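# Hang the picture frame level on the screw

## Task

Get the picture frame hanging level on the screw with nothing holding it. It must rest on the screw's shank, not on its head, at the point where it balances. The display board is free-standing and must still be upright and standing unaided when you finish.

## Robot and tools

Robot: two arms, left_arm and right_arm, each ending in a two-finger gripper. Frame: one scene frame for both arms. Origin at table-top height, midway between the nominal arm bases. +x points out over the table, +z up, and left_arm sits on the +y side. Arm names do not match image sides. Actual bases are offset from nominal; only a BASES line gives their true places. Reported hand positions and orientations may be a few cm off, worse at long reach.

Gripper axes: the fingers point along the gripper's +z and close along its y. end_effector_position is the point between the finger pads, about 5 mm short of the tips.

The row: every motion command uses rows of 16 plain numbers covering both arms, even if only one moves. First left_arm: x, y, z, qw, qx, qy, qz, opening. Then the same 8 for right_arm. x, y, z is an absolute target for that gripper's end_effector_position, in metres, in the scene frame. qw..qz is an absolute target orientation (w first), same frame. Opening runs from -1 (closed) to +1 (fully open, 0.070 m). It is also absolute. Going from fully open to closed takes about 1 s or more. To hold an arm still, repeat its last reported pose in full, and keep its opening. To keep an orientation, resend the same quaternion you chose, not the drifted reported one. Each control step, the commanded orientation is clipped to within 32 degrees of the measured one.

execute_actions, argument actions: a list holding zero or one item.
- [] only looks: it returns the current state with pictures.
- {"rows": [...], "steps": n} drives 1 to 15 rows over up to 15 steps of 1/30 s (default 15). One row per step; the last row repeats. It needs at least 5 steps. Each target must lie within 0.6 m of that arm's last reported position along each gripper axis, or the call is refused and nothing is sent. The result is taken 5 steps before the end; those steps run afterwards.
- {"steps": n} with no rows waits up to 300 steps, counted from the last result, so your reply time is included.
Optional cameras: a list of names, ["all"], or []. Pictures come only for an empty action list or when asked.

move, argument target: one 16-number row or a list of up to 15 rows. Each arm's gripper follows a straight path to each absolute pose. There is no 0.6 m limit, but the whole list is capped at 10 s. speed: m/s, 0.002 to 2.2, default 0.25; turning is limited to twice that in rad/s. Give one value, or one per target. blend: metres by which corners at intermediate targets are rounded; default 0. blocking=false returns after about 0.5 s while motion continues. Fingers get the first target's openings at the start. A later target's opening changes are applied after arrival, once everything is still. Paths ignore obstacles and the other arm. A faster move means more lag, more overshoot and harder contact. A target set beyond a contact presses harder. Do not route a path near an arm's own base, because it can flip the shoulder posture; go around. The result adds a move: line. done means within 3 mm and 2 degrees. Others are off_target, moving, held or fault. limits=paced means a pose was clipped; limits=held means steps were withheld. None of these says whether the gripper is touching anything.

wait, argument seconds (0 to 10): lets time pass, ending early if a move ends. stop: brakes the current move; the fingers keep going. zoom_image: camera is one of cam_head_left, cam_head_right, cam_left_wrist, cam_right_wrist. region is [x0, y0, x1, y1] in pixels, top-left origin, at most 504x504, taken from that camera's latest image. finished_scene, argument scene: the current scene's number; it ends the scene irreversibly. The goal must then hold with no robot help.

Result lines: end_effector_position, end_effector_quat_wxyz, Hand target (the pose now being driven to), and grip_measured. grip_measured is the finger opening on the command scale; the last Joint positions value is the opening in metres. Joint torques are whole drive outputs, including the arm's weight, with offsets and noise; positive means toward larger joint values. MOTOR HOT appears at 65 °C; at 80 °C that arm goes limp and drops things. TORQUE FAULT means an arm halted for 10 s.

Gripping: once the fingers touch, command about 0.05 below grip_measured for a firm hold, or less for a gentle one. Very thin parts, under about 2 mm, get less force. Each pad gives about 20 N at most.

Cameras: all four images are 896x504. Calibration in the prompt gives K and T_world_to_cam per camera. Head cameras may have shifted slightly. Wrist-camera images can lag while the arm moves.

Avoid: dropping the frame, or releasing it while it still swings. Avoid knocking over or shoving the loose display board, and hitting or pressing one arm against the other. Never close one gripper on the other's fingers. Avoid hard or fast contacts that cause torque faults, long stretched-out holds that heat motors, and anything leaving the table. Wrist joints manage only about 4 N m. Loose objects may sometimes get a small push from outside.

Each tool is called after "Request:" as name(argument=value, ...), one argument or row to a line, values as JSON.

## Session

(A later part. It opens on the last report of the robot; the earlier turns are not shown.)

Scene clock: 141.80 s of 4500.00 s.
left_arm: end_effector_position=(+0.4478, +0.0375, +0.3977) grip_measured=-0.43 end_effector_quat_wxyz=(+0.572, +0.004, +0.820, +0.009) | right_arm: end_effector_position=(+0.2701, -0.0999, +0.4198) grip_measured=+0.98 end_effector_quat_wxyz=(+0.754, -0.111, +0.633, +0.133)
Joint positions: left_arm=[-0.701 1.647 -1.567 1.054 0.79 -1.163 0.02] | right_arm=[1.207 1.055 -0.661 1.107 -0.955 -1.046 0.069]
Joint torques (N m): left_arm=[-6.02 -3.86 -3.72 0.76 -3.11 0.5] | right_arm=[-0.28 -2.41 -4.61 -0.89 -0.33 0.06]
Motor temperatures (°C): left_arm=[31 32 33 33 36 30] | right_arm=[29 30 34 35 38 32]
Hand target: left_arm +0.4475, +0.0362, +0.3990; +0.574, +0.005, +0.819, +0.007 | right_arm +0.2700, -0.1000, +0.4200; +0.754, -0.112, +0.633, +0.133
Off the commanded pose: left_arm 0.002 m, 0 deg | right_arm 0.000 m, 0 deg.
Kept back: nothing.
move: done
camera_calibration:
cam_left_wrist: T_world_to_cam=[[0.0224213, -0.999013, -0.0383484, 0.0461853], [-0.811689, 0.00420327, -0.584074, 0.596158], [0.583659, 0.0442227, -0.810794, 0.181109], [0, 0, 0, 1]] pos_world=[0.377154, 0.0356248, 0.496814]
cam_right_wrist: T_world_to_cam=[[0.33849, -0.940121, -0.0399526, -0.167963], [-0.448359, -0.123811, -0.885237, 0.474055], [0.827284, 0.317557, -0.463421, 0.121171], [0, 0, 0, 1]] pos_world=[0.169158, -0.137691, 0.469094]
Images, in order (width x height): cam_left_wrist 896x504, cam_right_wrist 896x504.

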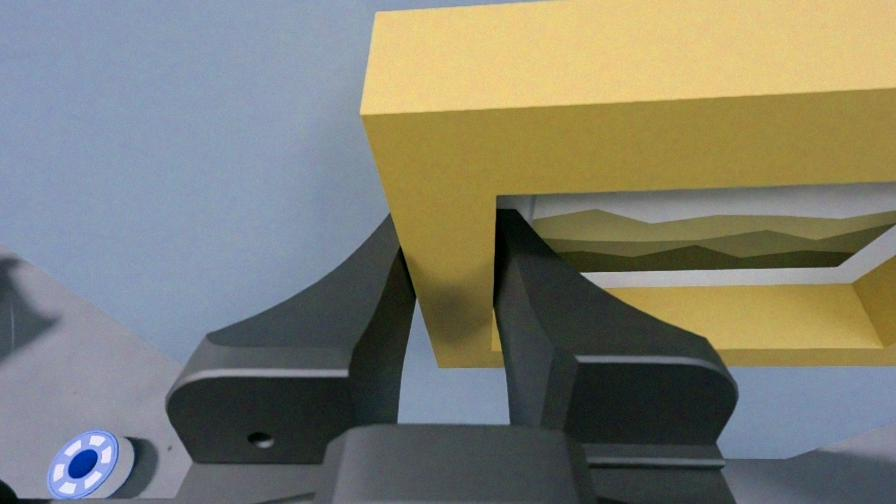

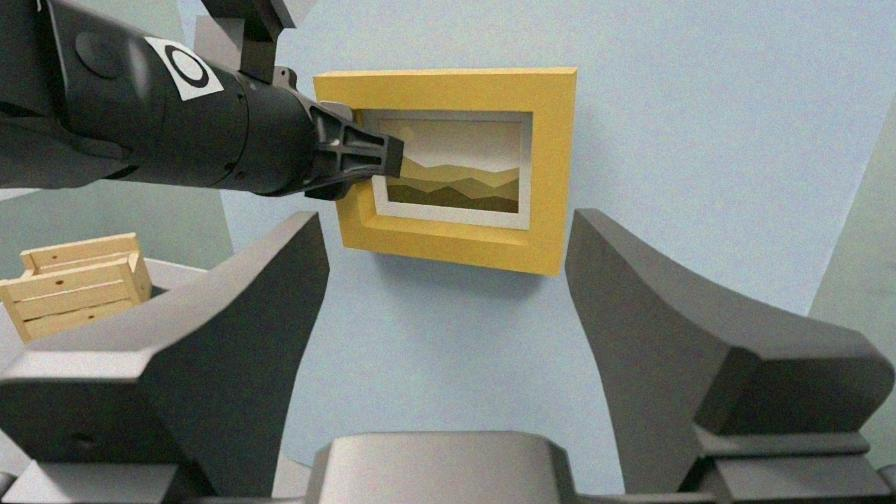

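Request:
move(
  target=[0.4470,0.0385,0.3975,0.5736,0.002,0.8192,0.003,-0.48, 0.27,-0.10,0.42,0.7545,-0.1116,0.633,0.133,1],
  cameras=["cam_right_wrist","cam_left_wrist"],
  speed=0.02,
)

Request:
zoom_image(
  camera="cam_right_wrist",
  region=[305, 50, 385, 110],
)

Request:
zoom_image(
  camera="cam_right_wrist",
  region=[510, 45, 590, 105],
)

Scene clock: 143.03 s of 4500.00 s.
left_arm: end_effector_position=(+0.4467, +0.0362, +0.3982) grip_measured=-0.43 end_effector_quat_wxyz=(+0.575, +0.004, +0.818, +0.001) | right_arm: end_effector_position=(+0.2701, -0.0999, +0.4198) grip_measured=+0.98 end_effector_quat_wxyz=(+0.754, -0.111, +0.633, +0.133)
Joint positions: left_arm=[-0.699 1.637 -1.553 1.057 0.77 -1.177 0.02] | right_arm=[1.207 1.055 -0.661 1.107 -0.955 -1.046 0.069]
Joint torques (N m): left_arm=[-1.87 -5.51 -0.84 0.1 -0.38 0.28] | right_arm=[-0.29 -2.41 -4.62 -0.89 -0.33 0.08]
Motor temperatures (°C): left_arm=[31 32 33 33 37 30] | right_arm=[29 30 34 35 38 32]
Hand target: left_arm +0.4470, +0.0385, +0.3975; +0.574, +0.002, +0.819, +0.003 | right_arm +0.2700, -0.1000, +0.4200; +0.754, -0.112, +0.633, +0.133
Off the commanded pose: left_arm 0.002 m, 0 deg | right_arm 0.000 m, 0 deg.
Kept back: nothing.
move: done
camera_calibration:
cam_left_wrist: T_world_to_cam=[[0.0116562, -0.999633, -0.0244418, 0.0442724], [-0.808207, 0.00497444, -0.588878, 0.595947], [0.588783, 0.0266181, -0.807853, 0.179475], [0, 0, 0, 1]] pos_world=[0.375461, 0.0365144, 0.497011]
cam_right_wrist: T_world_to_cam=[[0.33849, -0.940121, -0.0399526, -0.167963], [-0.448359, -0.123811, -0.885237, 0.474055], [0.827284, 0.317557, -0.463421, 0.121171], [0, 0, 0, 1]] pos_world=[0.169158, -0.137691, 0.469094]
Images, in order (width x height): cam_left_wrist 896x504, cam_right_wrist 896x504.

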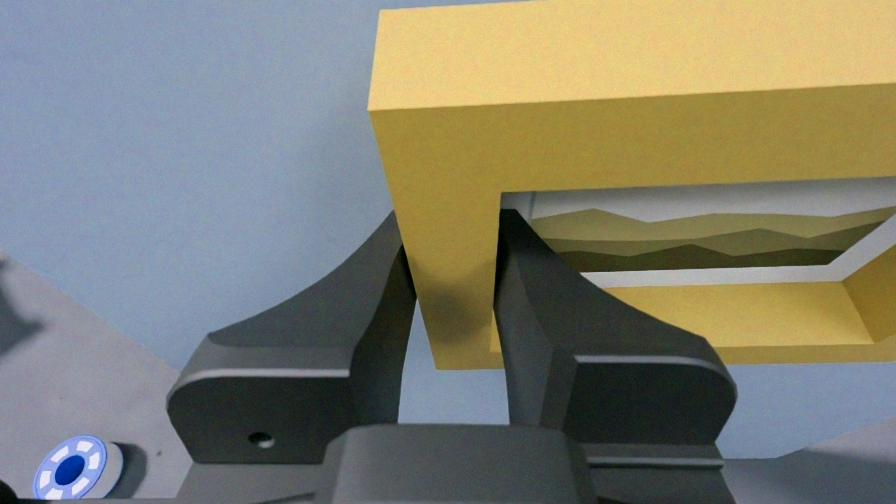

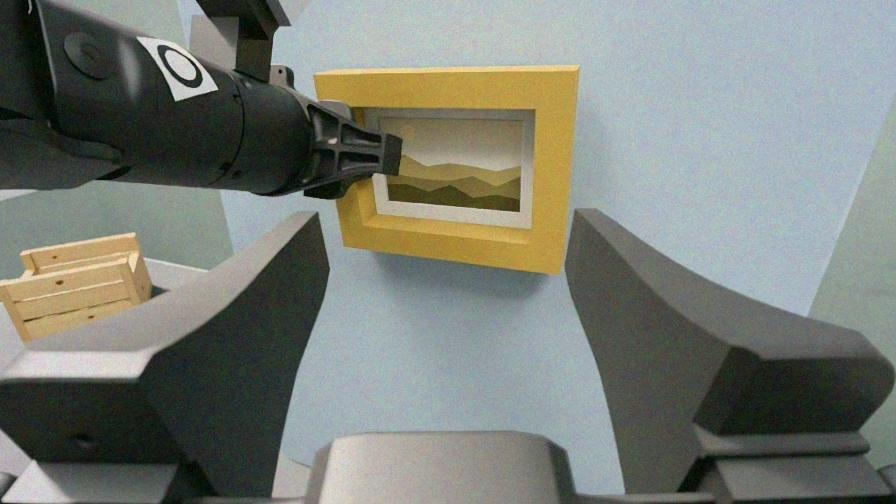

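Scaled by 6.300 from the camera's 896x504 image, which has a finer 1280x720 frame.

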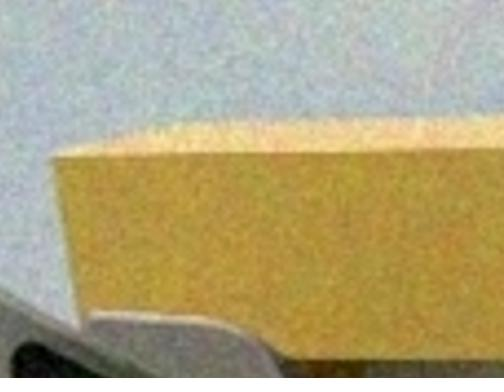

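Scaled by 6.300 from the camera's 896x504 image, which has a finer 1280x720 frame.

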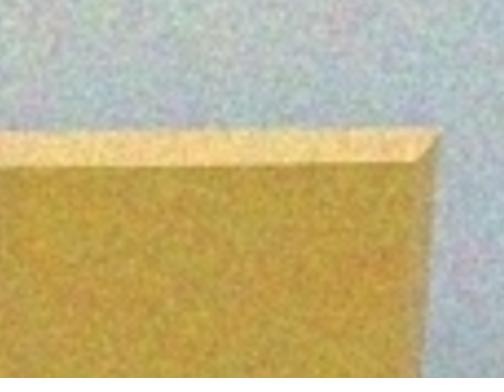

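Request:
move(
  target=[0.4467,0.0365,0.3975,0.5736,0.002,0.8192,0.002,-0.40, 0.27,-0.10,0.42,0.7545,-0.1116,0.633,0.133,1],
  cameras=["cam_right_wrist","cam_left_wrist"],
  speed=0.02,
)

Request:
zoom_image(
  camera="cam_right_wrist",
  region=[305, 50, 385, 110],
)

Request:
zoom_image(
  camera="cam_right_wrist",
  region=[510, 45, 590, 105],
)

Scene clock: 144.07 s of 4500.00 s.
left_arm: end_effector_position=(+0.4467, +0.0372, +0.3975) grip_measured=-0.40 end_effector_quat_wxyz=(+0.573, +0.001, +0.819, +0.003) | right_arm: end_effector_position=(+0.2701, -0.0999, +0.4198) grip_measured=+0.98 end_effector_quat_wxyz=(+0.754, -0.111, +0.633, +0.133)
Joint positions: left_arm=[-0.7 1.639 -1.555 1.057 0.778 -1.18 0.021] | right_arm=[1.207 1.055 -0.661 1.107 -0.955 -1.046 0.069]
Joint torques (N m): left_arm=[-2.57 -5.84 -4.35 0.78 -1.68 -0.17] | right_arm=[-0.25 -2.39 -4.61 -0.88 -0.33 0.08]
Motor temperatures (°C): left_arm=[31 32 33 33 37 30] | right_arm=[29 30 34 35 38 32]
Hand target: left_arm +0.4467, +0.0365, +0.3975; +0.574, +0.002, +0.819, +0.002 | right_arm +0.2700, -0.1000, +0.4200; +0.754, -0.112, +0.633, +0.133
Off the commanded pose: left_arm 0.001 m, 0 deg | right_arm 0.000 m, 0 deg.
Kept back: nothing.
move: done
camera_calibration:
cam_left_wrist: T_world_to_cam=[[0.0187964, -0.999519, -0.0246524, 0.0421713], [-0.809978, -0.000767371, -0.586459, 0.595508], [0.586159, 0.0309912, -0.809603, 0.180496], [0, 0, 0, 1]] pos_world=[0.375757, 0.0370142, 0.496411]
cam_right_wrist: T_world_to_cam=[[0.33849, -0.940121, -0.0399526, -0.167963], [-0.448359, -0.123811, -0.885237, 0.474055], [0.827284, 0.317557, -0.463421, 0.121171], [0, 0, 0, 1]] pos_world=[0.169158, -0.137691, 0.469094]
Images, in order (width x height): cam_left_wrist 896x504, cam_right_wrist 896x504.

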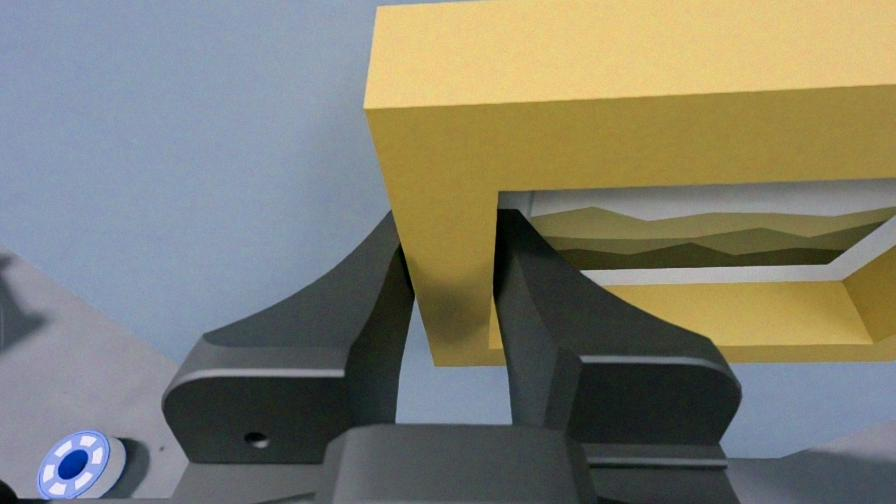

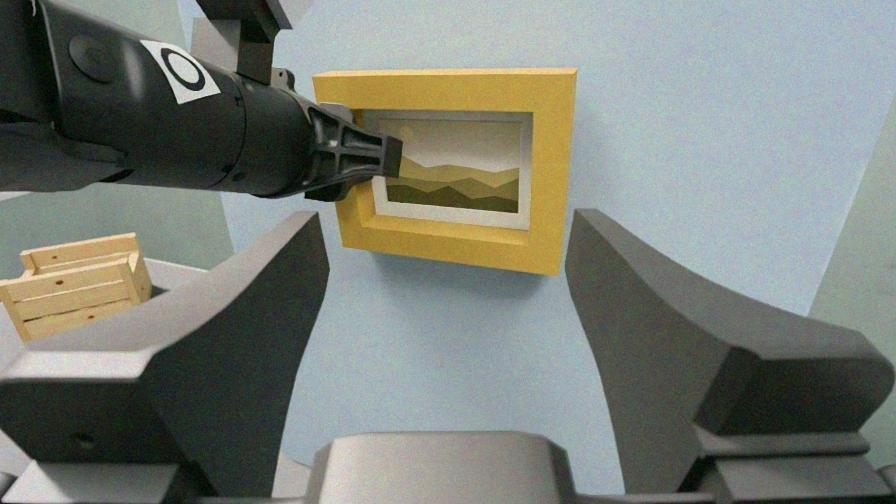

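Scaled by 6.300 from the camera's 896x504 image, which has a finer 1280x720 frame.

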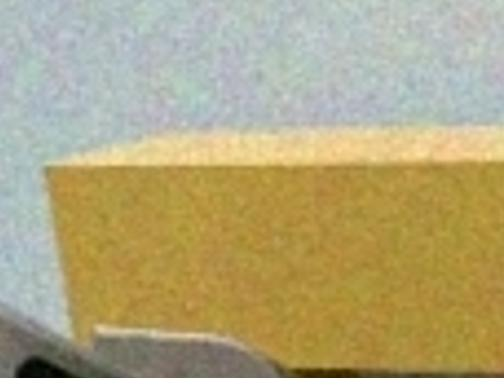

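Scaled by 6.300 from the camera's 896x504 image, which has a finer 1280x720 frame.

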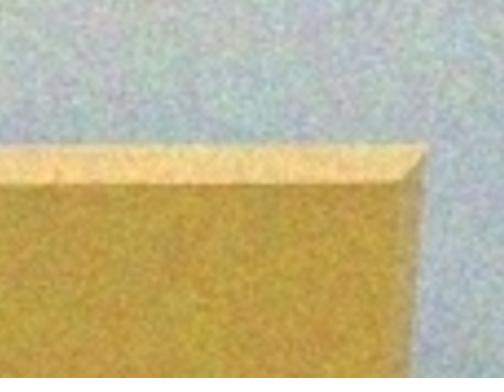

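Request:
move(
  target=[0.4467,0.0368,0.3975,0.5736,0.002,0.8192,0.002,-0.1, 0.27,-0.10,0.42,0.7545,-0.1116,0.633,0.133,1],
  cameras=["cam_right_wrist","cam_left_wrist"],
  speed=0.02,
)

Request:
move(
  target=[
    [0.4467,0.0368,0.3975,0.5736,0.002,0.8192,0.002,0.3, 0.27,-0.10,0.42,0.7545,-0.1116,0.633,0.133,1],
    [0.375,0.040,0.423,0.5736,0.002,0.8192,0.002,0.3, 0.27,-0.10,0.42,0.7545,-0.1116,0.633,0.133,1],
  ],
  cameras=["all"],
  speed=0.08,
)

Request:
zoom_image(
  camera="cam_right_wrist",
  region=[305, 50, 385, 110],
)

Request:
zoom_image(
  camera="cam_right_wrist",
  region=[510, 45, 590, 105],
)

Scene clock: 145.20 s of 4500.00 s.
left_arm: end_effector_position=(+0.4465, +0.0361, +0.3977) grip_measured=-0.10 end_effector_quat_wxyz=(+0.574, +0.003, +0.819, +0.001) | right_arm: end_effector_position=(+0.2701, -0.0999, +0.4198) grip_measured=+0.98 end_effector_quat_wxyz=(+0.754, -0.111, +0.633, +0.133)
Joint positions: left_arm=[-0.701 1.639 -1.555 1.057 0.775 -1.18 0.032] | right_arm=[1.207 1.055 -0.661 1.107 -0.955 -1.046 0.069]
Joint torques (N m): left_arm=[0.84 -7.26 -2.88 0.43 -0.4 -0.08] | right_arm=[-0.26 -2.39 -4.6 -0.88 -0.33 0.09]
Motor temperatures (°C): left_arm=[31 32 33 33 37 30] | right_arm=[29 30 34 35 38 32]
Hand target: left_arm +0.4467, +0.0368, +0.3975; +0.574, +0.002, +0.819, +0.002 | right_arm +0.2700, -0.1000, +0.4200; +0.754, -0.112, +0.633, +0.133
Off the commanded pose: left_arm 0.001 m, 0 deg | right_arm 0.000 m, 0 deg.
Kept back: nothing.
move: done
camera_calibration:
cam_left_wrist: T_world_to_cam=[[0.015112, -0.999605, -0.023704, 0.042297], [-0.809284, 0.00169482, -0.587415, 0.595508], [0.587223, 0.0280603, -0.808939, 0.180234], [0, 0, 0, 1]] pos_world=[0.375459, 0.0362136, 0.496611]
cam_right_wrist: T_world_to_cam=[[0.33849, -0.940121, -0.0399526, -0.167963], [-0.448359, -0.123811, -0.885237, 0.474055], [0.827284, 0.317557, -0.463421, 0.121171], [0, 0, 0, 1]] pos_world=[0.169158, -0.137691, 0.469094]
Images, in order (width x height): cam_left_wrist 896x504, cam_right_wrist 896x504.

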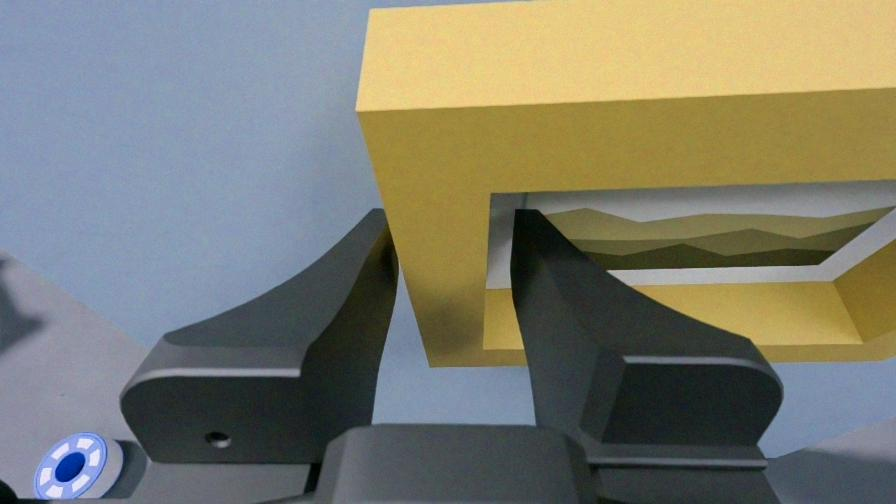

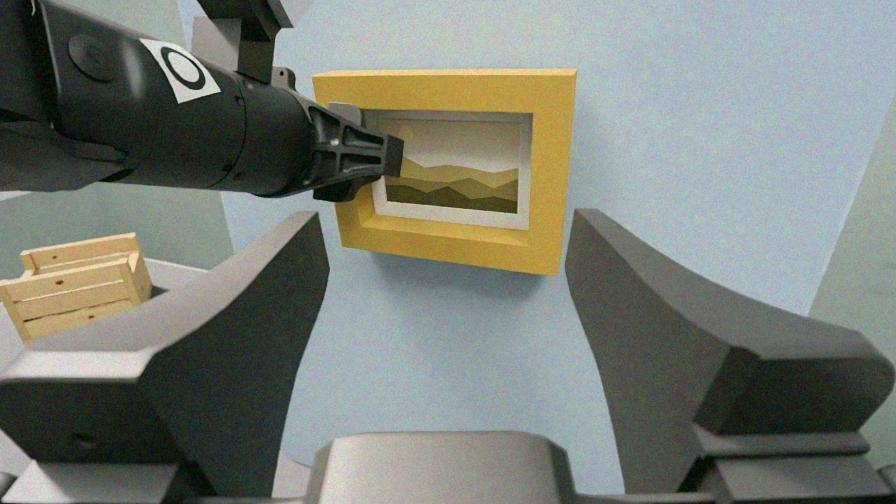

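Scene clock: 146.90 s of 4500.00 s.
left_arm: end_effector_position=(+0.3745, +0.0401, +0.4236) grip_measured=+0.30 end_effector_quat_wxyz=(+0.574, +0.002, +0.819, +0.002) | right_arm: end_effector_position=(+0.2701, -0.0999, +0.4198) grip_measured=+0.98 end_effector_quat_wxyz=(+0.754, -0.111, +0.633, +0.133)
Joint positions: left_arm=[-0.875 1.46 -1.456 1.077 0.967 -1.198 0.046] | right_arm=[1.207 1.055 -0.661 1.107 -0.955 -1.046 0.069]
Joint torques (N m): left_arm=[0.75 -4.88 -2.67 0.72 -0.69 -0.17] | right_arm=[-0.23 -2.33 -4.65 -0.87 -0.34 0.09]
Motor temperatures (°C): left_arm=[31 32 33 33 36 30] | right_arm=[29 30 34 35 38 32]
Hand target: left_arm +0.3750, +0.0400, +0.4230; +0.574, +0.002, +0.819, +0.002 | right_arm +0.2700, -0.1000, +0.4200; +0.754, -0.112, +0.633, +0.133
Off the commanded pose: left_arm 0.001 m, 0 deg | right_arm 0.000 m, 0 deg.
Kept back: nothing.
move: done
camera_calibration:
cam_left_wrist: T_world_to_cam=[[0.0167268, -0.999574, -0.0239108, 0.0475137], [-0.809323, 0.00050715, -0.587364, 0.552339], [0.587126, 0.0291763, -0.80897, 0.243335], [0, 0, 0, 1]] pos_world=[0.303358, 0.0401137, 0.522411]
cam_right_wrist: T_world_to_cam=[[0.33849, -0.940121, -0.0399526, -0.167963], [-0.448359, -0.123811, -0.885237, 0.474055], [0.827284, 0.317557, -0.463421, 0.121171], [0, 0, 0, 1]] pos_world=[0.169158, -0.137691, 0.469094]

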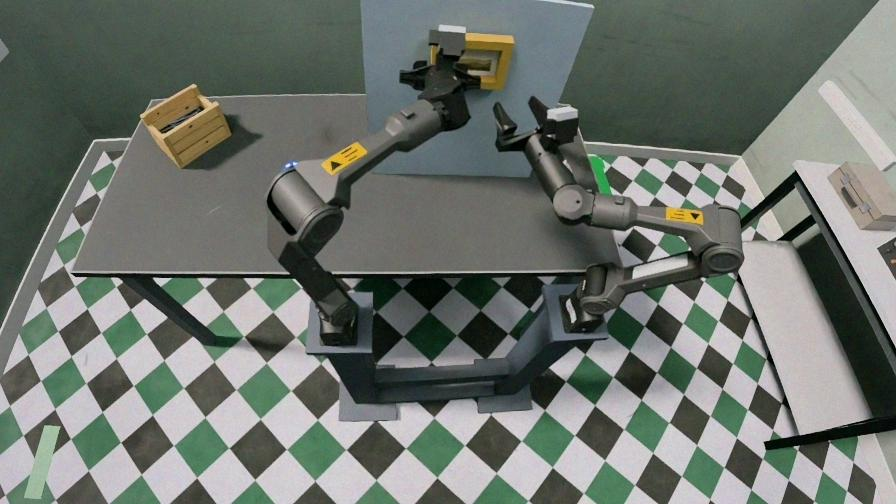

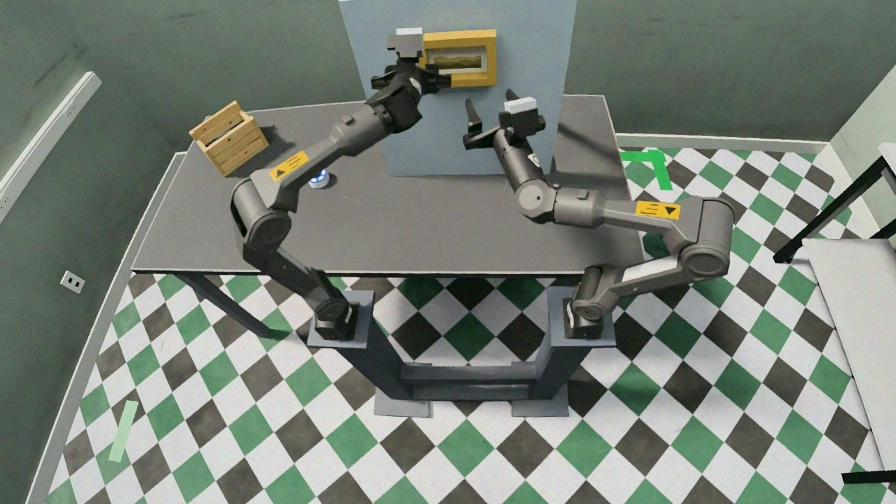

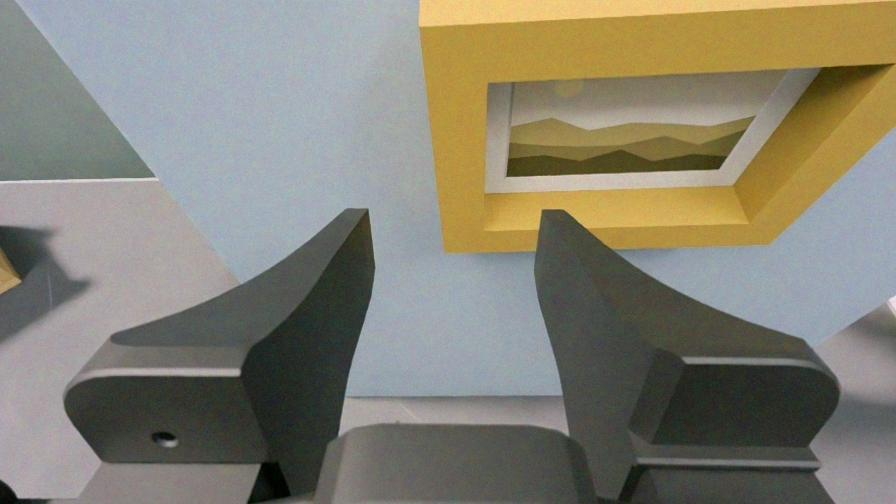

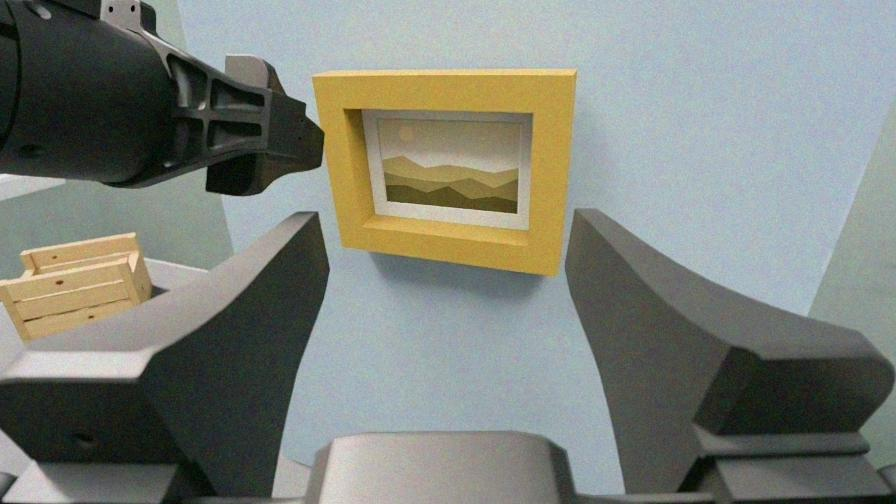

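Scaled by 6.300 from the camera's 896x504 image, which has a finer 1280x720 frame.

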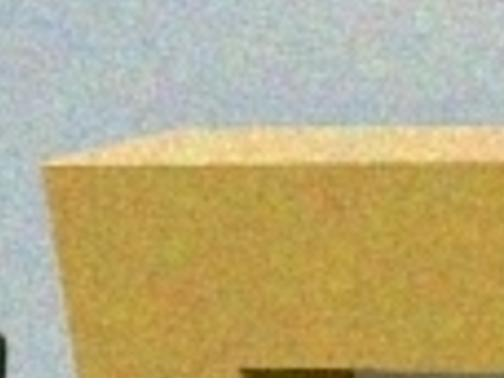

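Scaled by 6.300 from the camera's 896x504 image, which has a finer 1280x720 frame.

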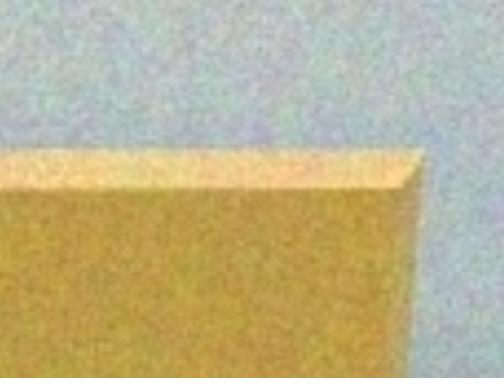

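Request:
move(
  target=[
    [0.33,0.09,0.42,0.68,0.06,0.72,-0.07,0.3, 0.30,-0.15,0.47,0.65,-0.15,0.72,0.12,-1],
    [0.27,0.10,0.42,0.7545,0.1116,0.633,-0.133,1, 0.36,-0.15,0.50,0.5649,-0.1422,0.8068,0.0996,-1],
    [0.27,0.10,0.42,0.7545,0.1116,0.633,-0.133,1, 0.425,-0.12,0.495,0.5649,-0.1422,0.8068,0.0996,-1],
  ],
  cameras=["all"],
  speed=0.15,
  blend=[0.02,0.02,0],
)

Scene clock: 153.13 s of 4500.00 s.
left_arm: end_effector_position=(+0.2695, +0.1002, +0.4206) grip_measured=+0.98 end_effector_quat_wxyz=(+0.711, +0.112, +0.684, -0.118) | right_arm: end_effector_position=(+0.4253, -0.1196, +0.4945) grip_measured=-1.00 end_effector_quat_wxyz=(+0.703, -0.101, +0.698, +0.092)
Joint positions: left_arm=[-0.856 0.815 -0.673 1.739 0.543 -1.745 0.069] | right_arm=[0.581 1.388 -1.36 1.75 -0.289 -1.773 0]
Joint torques (N m): left_arm=[-0.22 -0.65 -3.98 0.31 -0.01 -0.21] | right_arm=[-0.3 -5.75 -3.96 0.01 0.2 0.24]
Motor temperatures (°C): left_arm=[31 32 33 33 36 30] | right_arm=[29 30 34 35 38 32]
Hand target: left_arm +0.2697, +0.1000, +0.4203; +0.711, +0.112, +0.684, -0.118 | right_arm +0.4250, -0.1199, +0.4947; +0.703, -0.101, +0.698, +0.092
Off the commanded pose: left_arm 0.001 m, 8 deg | right_arm 0.001 m, 21 deg.
joint read past its limit (right arm) — joint 4 (forearm roll), upper limit.
joint sent to its limit (left arm) — joint 4 (forearm roll), upper limit.
joint sent to its limit (right arm) — joint 4 (forearm roll), upper limit.
Kept back: nothing.
move: off_target (left_arm, right_arm); blend cut to 0 m at target 2; target 2's new opening was sent with left_arm's hand 0.001 m and 8 deg from that target
camera_calibration:
cam_left_wrist: T_world_to_cam=[[-0.298089, -0.954504, -0.00802913, 0.182897], [-0.501134, 0.163651, -0.849755, 0.476648], [0.812409, -0.249278, -0.527117, 0.149397], [0, 0, 0, 1]] pos_world=[0.172013, 0.133813, 0.485252]
cam_right_wrist: T_world_to_cam=[[0.260578, -0.965107, -0.0258526, -0.212859], [-0.589953, -0.137976, -0.795562, 0.621597], [0.764235, 0.222557, -0.605321, 0.119275], [0, 0, 0, 1]] pos_world=[0.331025, -0.146212, 0.561215]

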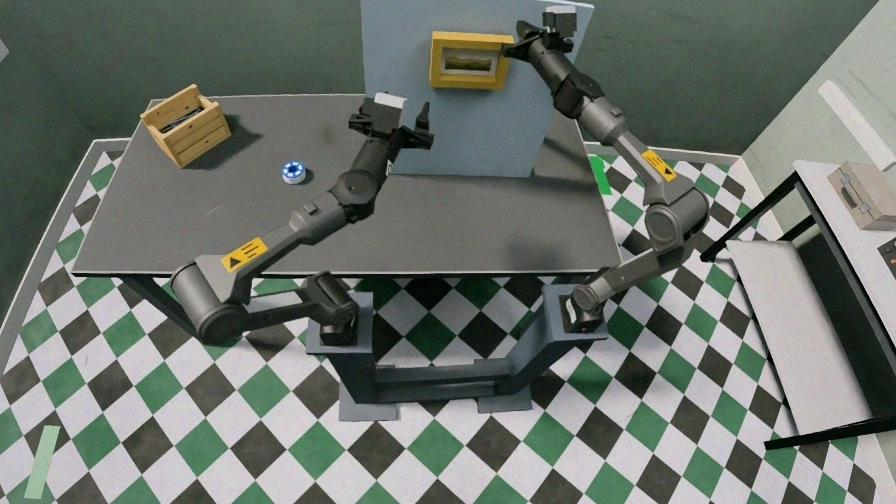

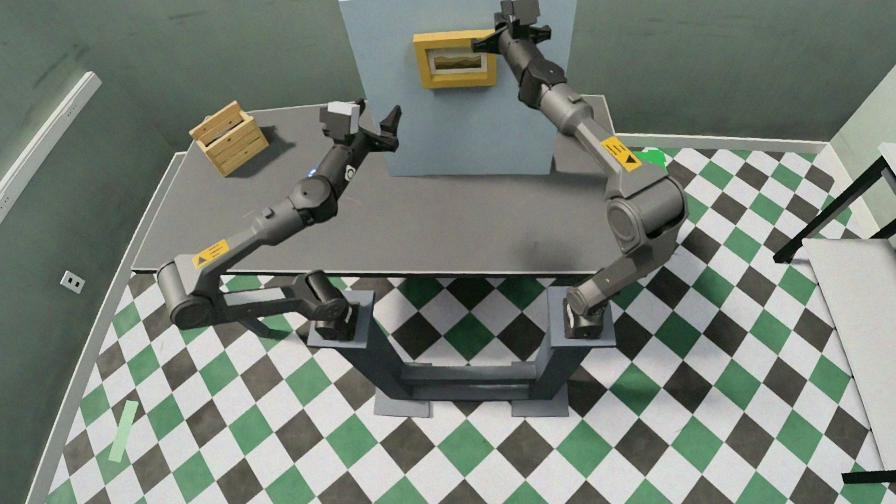

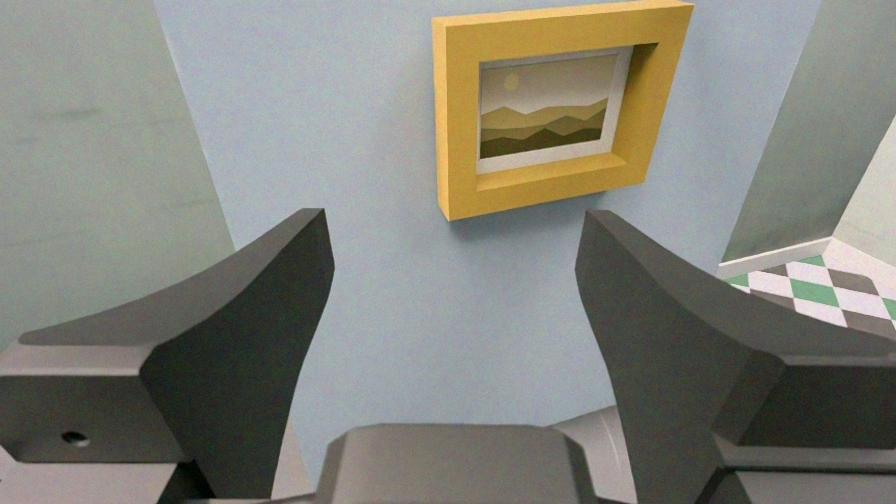

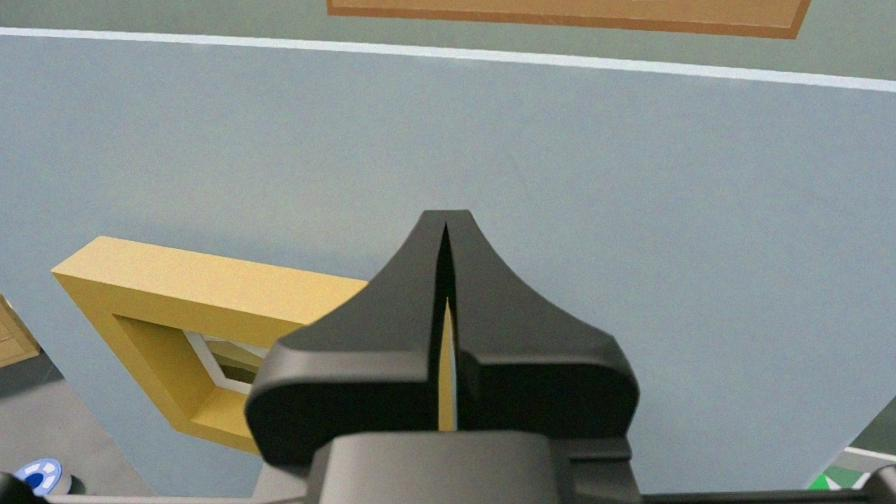

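Request:
move(
  target=[0.2697,0.1000,0.4203,0.711,0.112,0.684,-0.118,1, 0.430,-0.115,0.468,0.703,-0.101,0.698,0.092,-1],
  cameras=["all"],
  speed=0.08,
)

Scene clock: 154.17 s of 4500.00 s.
left_arm: end_effector_position=(+0.2697, +0.1000, +0.4204) grip_measured=+0.98 end_effector_quat_wxyz=(+0.711, +0.112, +0.684, -0.118) | right_arm: end_effector_position=(+0.4299, -0.1151, +0.4684) grip_measured=-1.00 end_effector_quat_wxyz=(+0.703, -0.101, +0.698, +0.092)
Joint positions: left_arm=[-0.856 0.816 -0.673 1.739 0.543 -1.745 0.069] | right_arm=[0.586 1.401 -1.268 1.398 -0.293 -1.406 0]
Joint torques (N m): left_arm=[0.33 -0.51 -3.83 0.32 -0.05 -0.02] | right_arm=[0.4 -4.23 -3.88 -0.26 -0.25 0.02]
Motor temperatures (°C): left_arm=[31 32 33 33 36 30] | right_arm=[29 30 34 35 38 32]
Hand target: left_arm +0.2697, +0.1000, +0.4203; +0.711, +0.112, +0.684, -0.118 | right_arm +0.4300, -0.1150, +0.4680; +0.703, -0.101, +0.698, +0.092
Off the commanded pose: left_arm 0.000 m, 0 deg | right_arm 0.000 m, 0 deg.
joint sent to its limit (left arm) — joint 4 (forearm roll), upper limit.
Kept back: nothing.
move: done
camera_calibration:
cam_left_wrist: T_world_to_cam=[[-0.298168, -0.954475, -0.0085175, 0.183012], [-0.501569, 0.164264, -0.84938, 0.476507], [0.812111, -0.248986, -0.527713, 0.149433], [0, 0, 0, 1]] pos_world=[0.172212, 0.133614, 0.485152]
cam_right_wrist: T_world_to_cam=[[0.261055, -0.964995, -0.0251914, -0.210891], [-0.58985, -0.138803, -0.795494, 0.603899], [0.764151, 0.222527, -0.605437, 0.098985], [0, 0, 0, 1]] pos_world=[0.335625, -0.141713, 0.535015]

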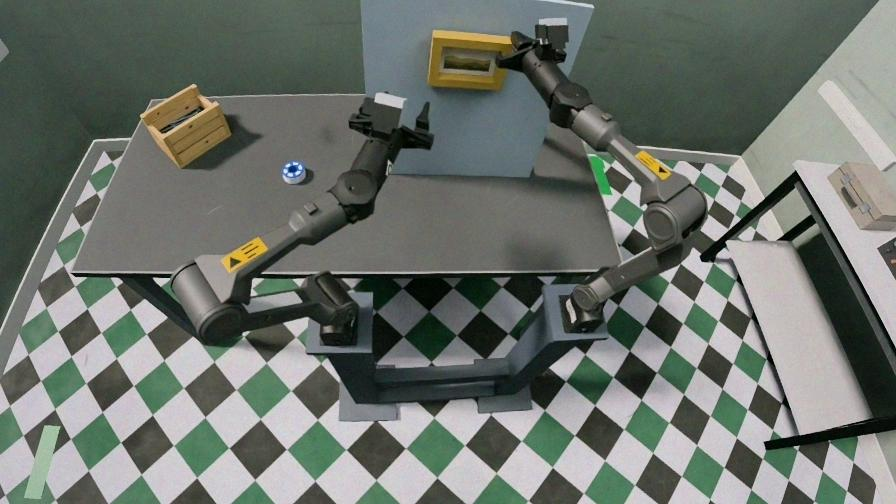

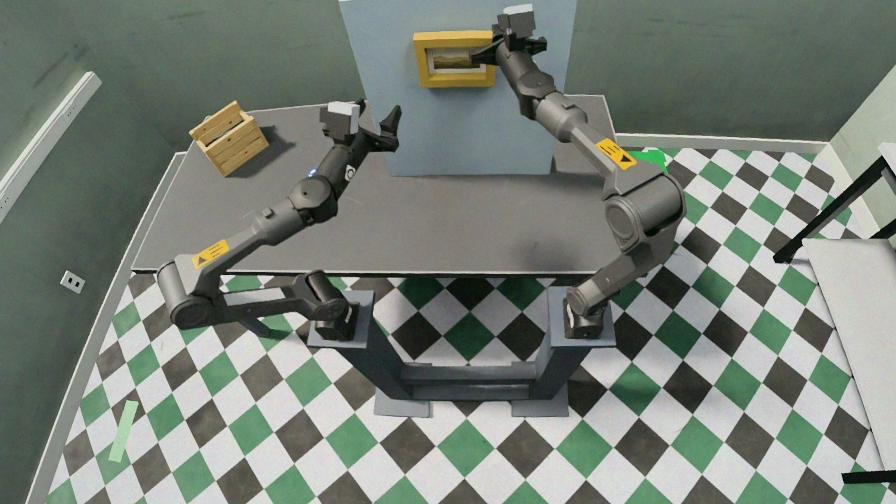

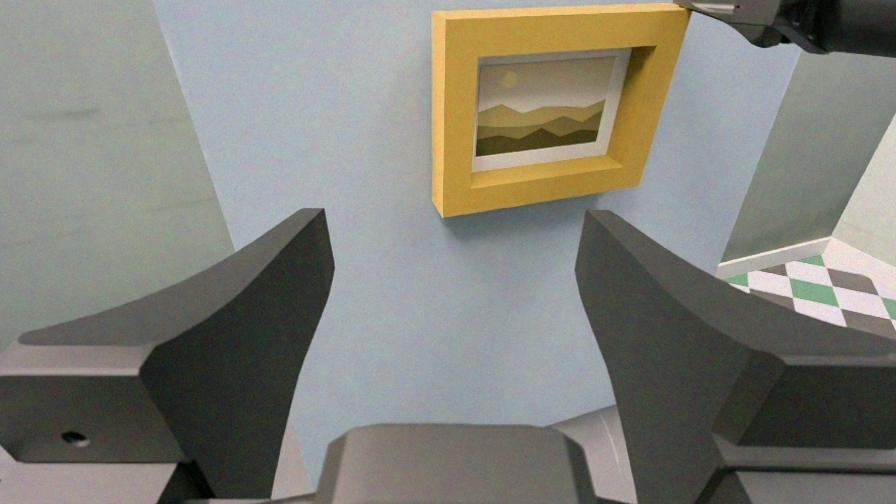

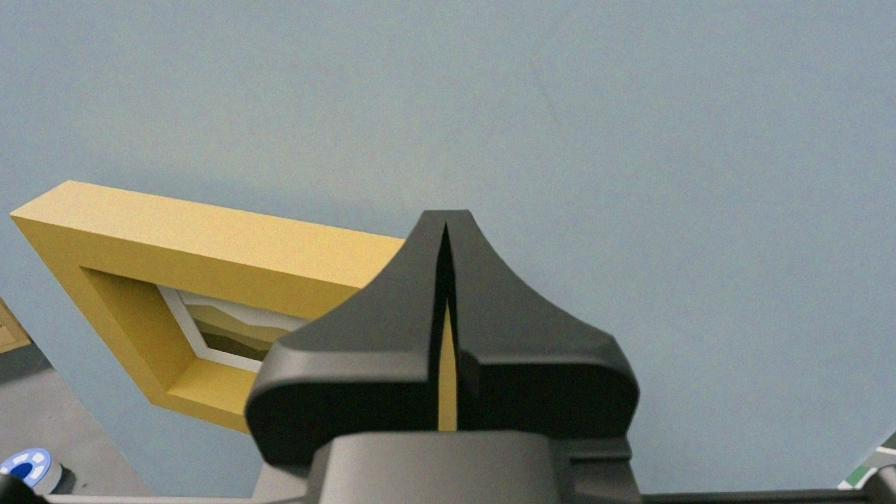

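Request:
move(
  target=[0.2697,0.1000,0.4203,0.711,0.112,0.684,-0.118,1, 0.430,-0.115,0.4625,0.703,-0.101,0.698,0.092,-1],
  cameras=["cam_left_wrist"],
  speed=0.02,
)

Request:
move(
  target=[0.2697,0.1000,0.4203,0.711,0.112,0.684,-0.118,1, 0.430,-0.115,0.480,0.703,-0.101,0.698,0.092,-1],
  cameras=["cam_left_wrist","cam_head_left","cam_head_right"],
  speed=0.02,
)

Scene clock: 155.20 s of 4500.00 s.
left_arm: end_effector_position=(+0.2697, +0.1000, +0.4204) grip_measured=+0.98 end_effector_quat_wxyz=(+0.711, +0.112, +0.684, -0.118) | right_arm: end_effector_position=(+0.4301, -0.1151, +0.4626) grip_measured=-1.00 end_effector_quat_wxyz=(+0.703, -0.101, +0.698, +0.092)
Joint positions: left_arm=[-0.856 0.816 -0.673 1.739 0.543 -1.745 0.069] | right_arm=[0.586 1.401 -1.246 1.328 -0.298 -1.333 0]
Joint torques (N m): left_arm=[0.65 -0.75 -3.81 0.33 -0.04 0.06] | right_arm=[-0.42 -5.76 -3.95 -0.3 -0.24 0.03]
Motor temperatures (°C): left_arm=[31 32 33 33 36 30] | right_arm=[29 30 34 35 38 32]
Hand target: left_arm +0.2697, +0.1000, +0.4203; +0.711, +0.112, +0.684, -0.118 | right_arm +0.4300, -0.1150, +0.4625; +0.703, -0.101, +0.698, +0.092
Off the commanded pose: left_arm 0.000 m, 0 deg | right_arm 0.000 m, 0 deg.
joint sent to its limit (left arm) — joint 4 (forearm roll), upper limit.
Kept back: nothing.
move: done
camera_calibration:
cam_left_wrist: T_world_to_cam=[[-0.298168, -0.954475, -0.0085175, 0.183012], [-0.501569, 0.164264, -0.84938, 0.476507], [0.812111, -0.248986, -0.527713, 0.149433], [0, 0, 0, 1]] pos_world=[0.172212, 0.133614, 0.485152]
Images, in order (width x height): cam_left_wrist 896x504.

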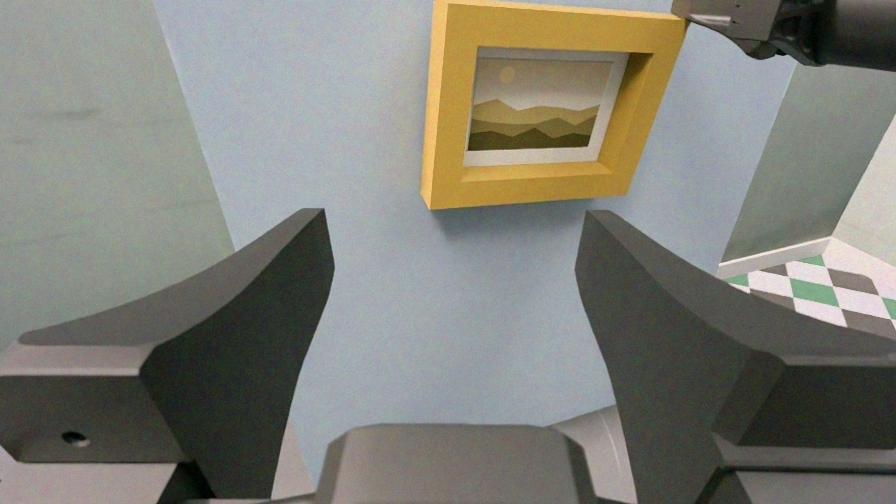

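Scene clock: 156.30 s of 4500.00 s.
left_arm: end_effector_position=(+0.2697, +0.1000, +0.4204) grip_measured=+0.98 end_effector_quat_wxyz=(+0.711, +0.112, +0.684, -0.118) | right_arm: end_effector_position=(+0.4300, -0.1153, +0.4801) grip_measured=-1.00 end_effector_quat_wxyz=(+0.703, -0.101, +0.698, +0.092)
Joint positions: left_arm=[-0.856 0.816 -0.673 1.739 0.543 -1.745 0.069] | right_arm=[0.586 1.404 -1.318 1.558 -0.29 -1.572 0]
Joint torques (N m): left_arm=[0.48 -0.62 -3.84 0.37 -0.02 0.04] | right_arm=[-0.3 -3.92 -4.66 -0.5 0.07 0.19]
Motor temperatures (°C): left_arm=[31 32 33 33 36 30] | right_arm=[29 30 34 35 38 32]
Hand target: left_arm +0.2697, +0.1000, +0.4203; +0.711, +0.112, +0.684, -0.118 | right_arm +0.4300, -0.1150, +0.4800; +0.703, -0.101, +0.698, +0.092
Off the commanded pose: left_arm 0.000 m, 0 deg | right_arm 0.000 m, 0 deg.
joint sent to its limit (left arm) — joint 4 (forearm roll), upper limit.
Kept back: nothing.
move: done
camera_calibration:
cam_left_wrist: T_world_to_cam=[[-0.298168, -0.954475, -0.0085175, 0.183012], [-0.501569, 0.164264, -0.84938, 0.476507], [0.812111, -0.248986, -0.527713, 0.149433], [0, 0, 0, 1]] pos_world=[0.172212, 0.133614, 0.485152]
Images, in order (width x height): cam_head_left 896x504, cam_head_right 896x504, cam_left_wrist 896x504.

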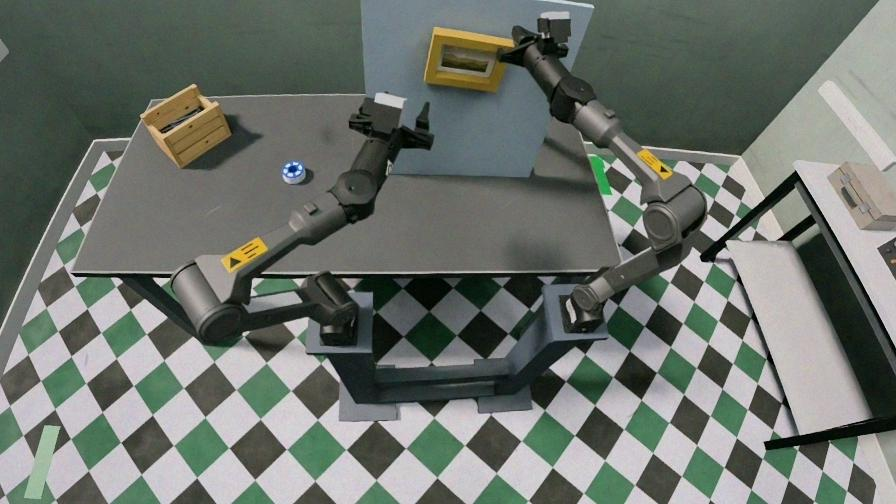

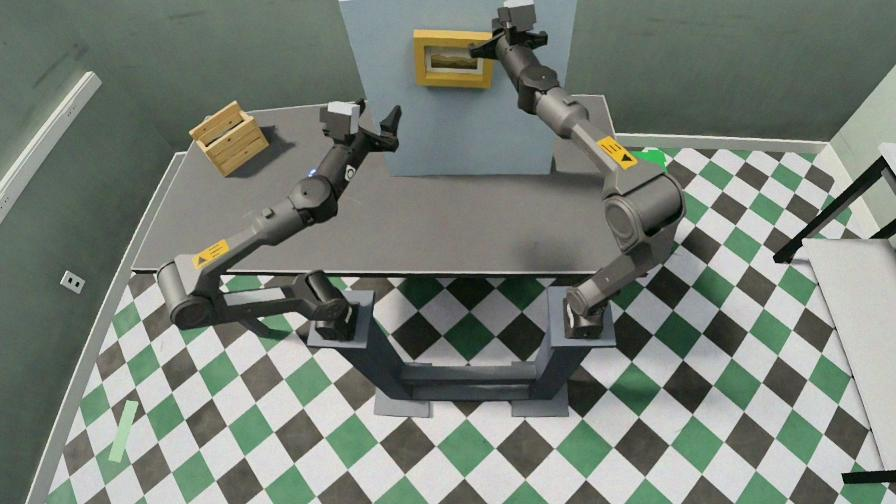

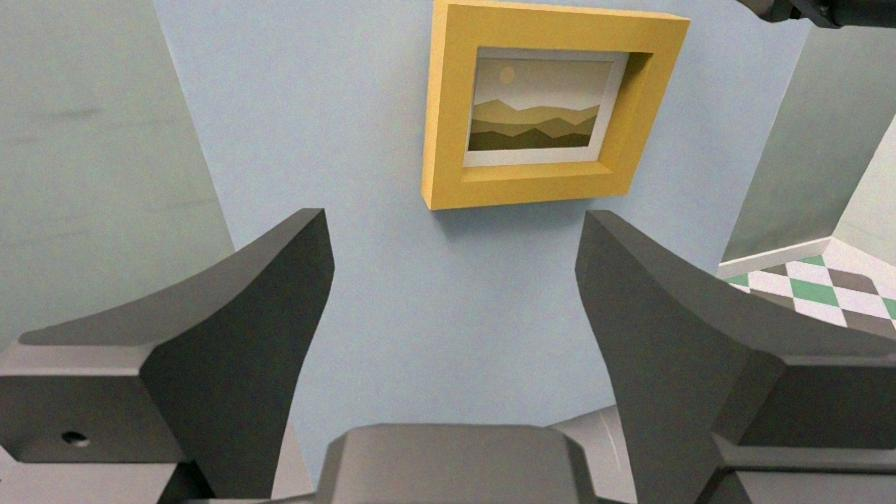

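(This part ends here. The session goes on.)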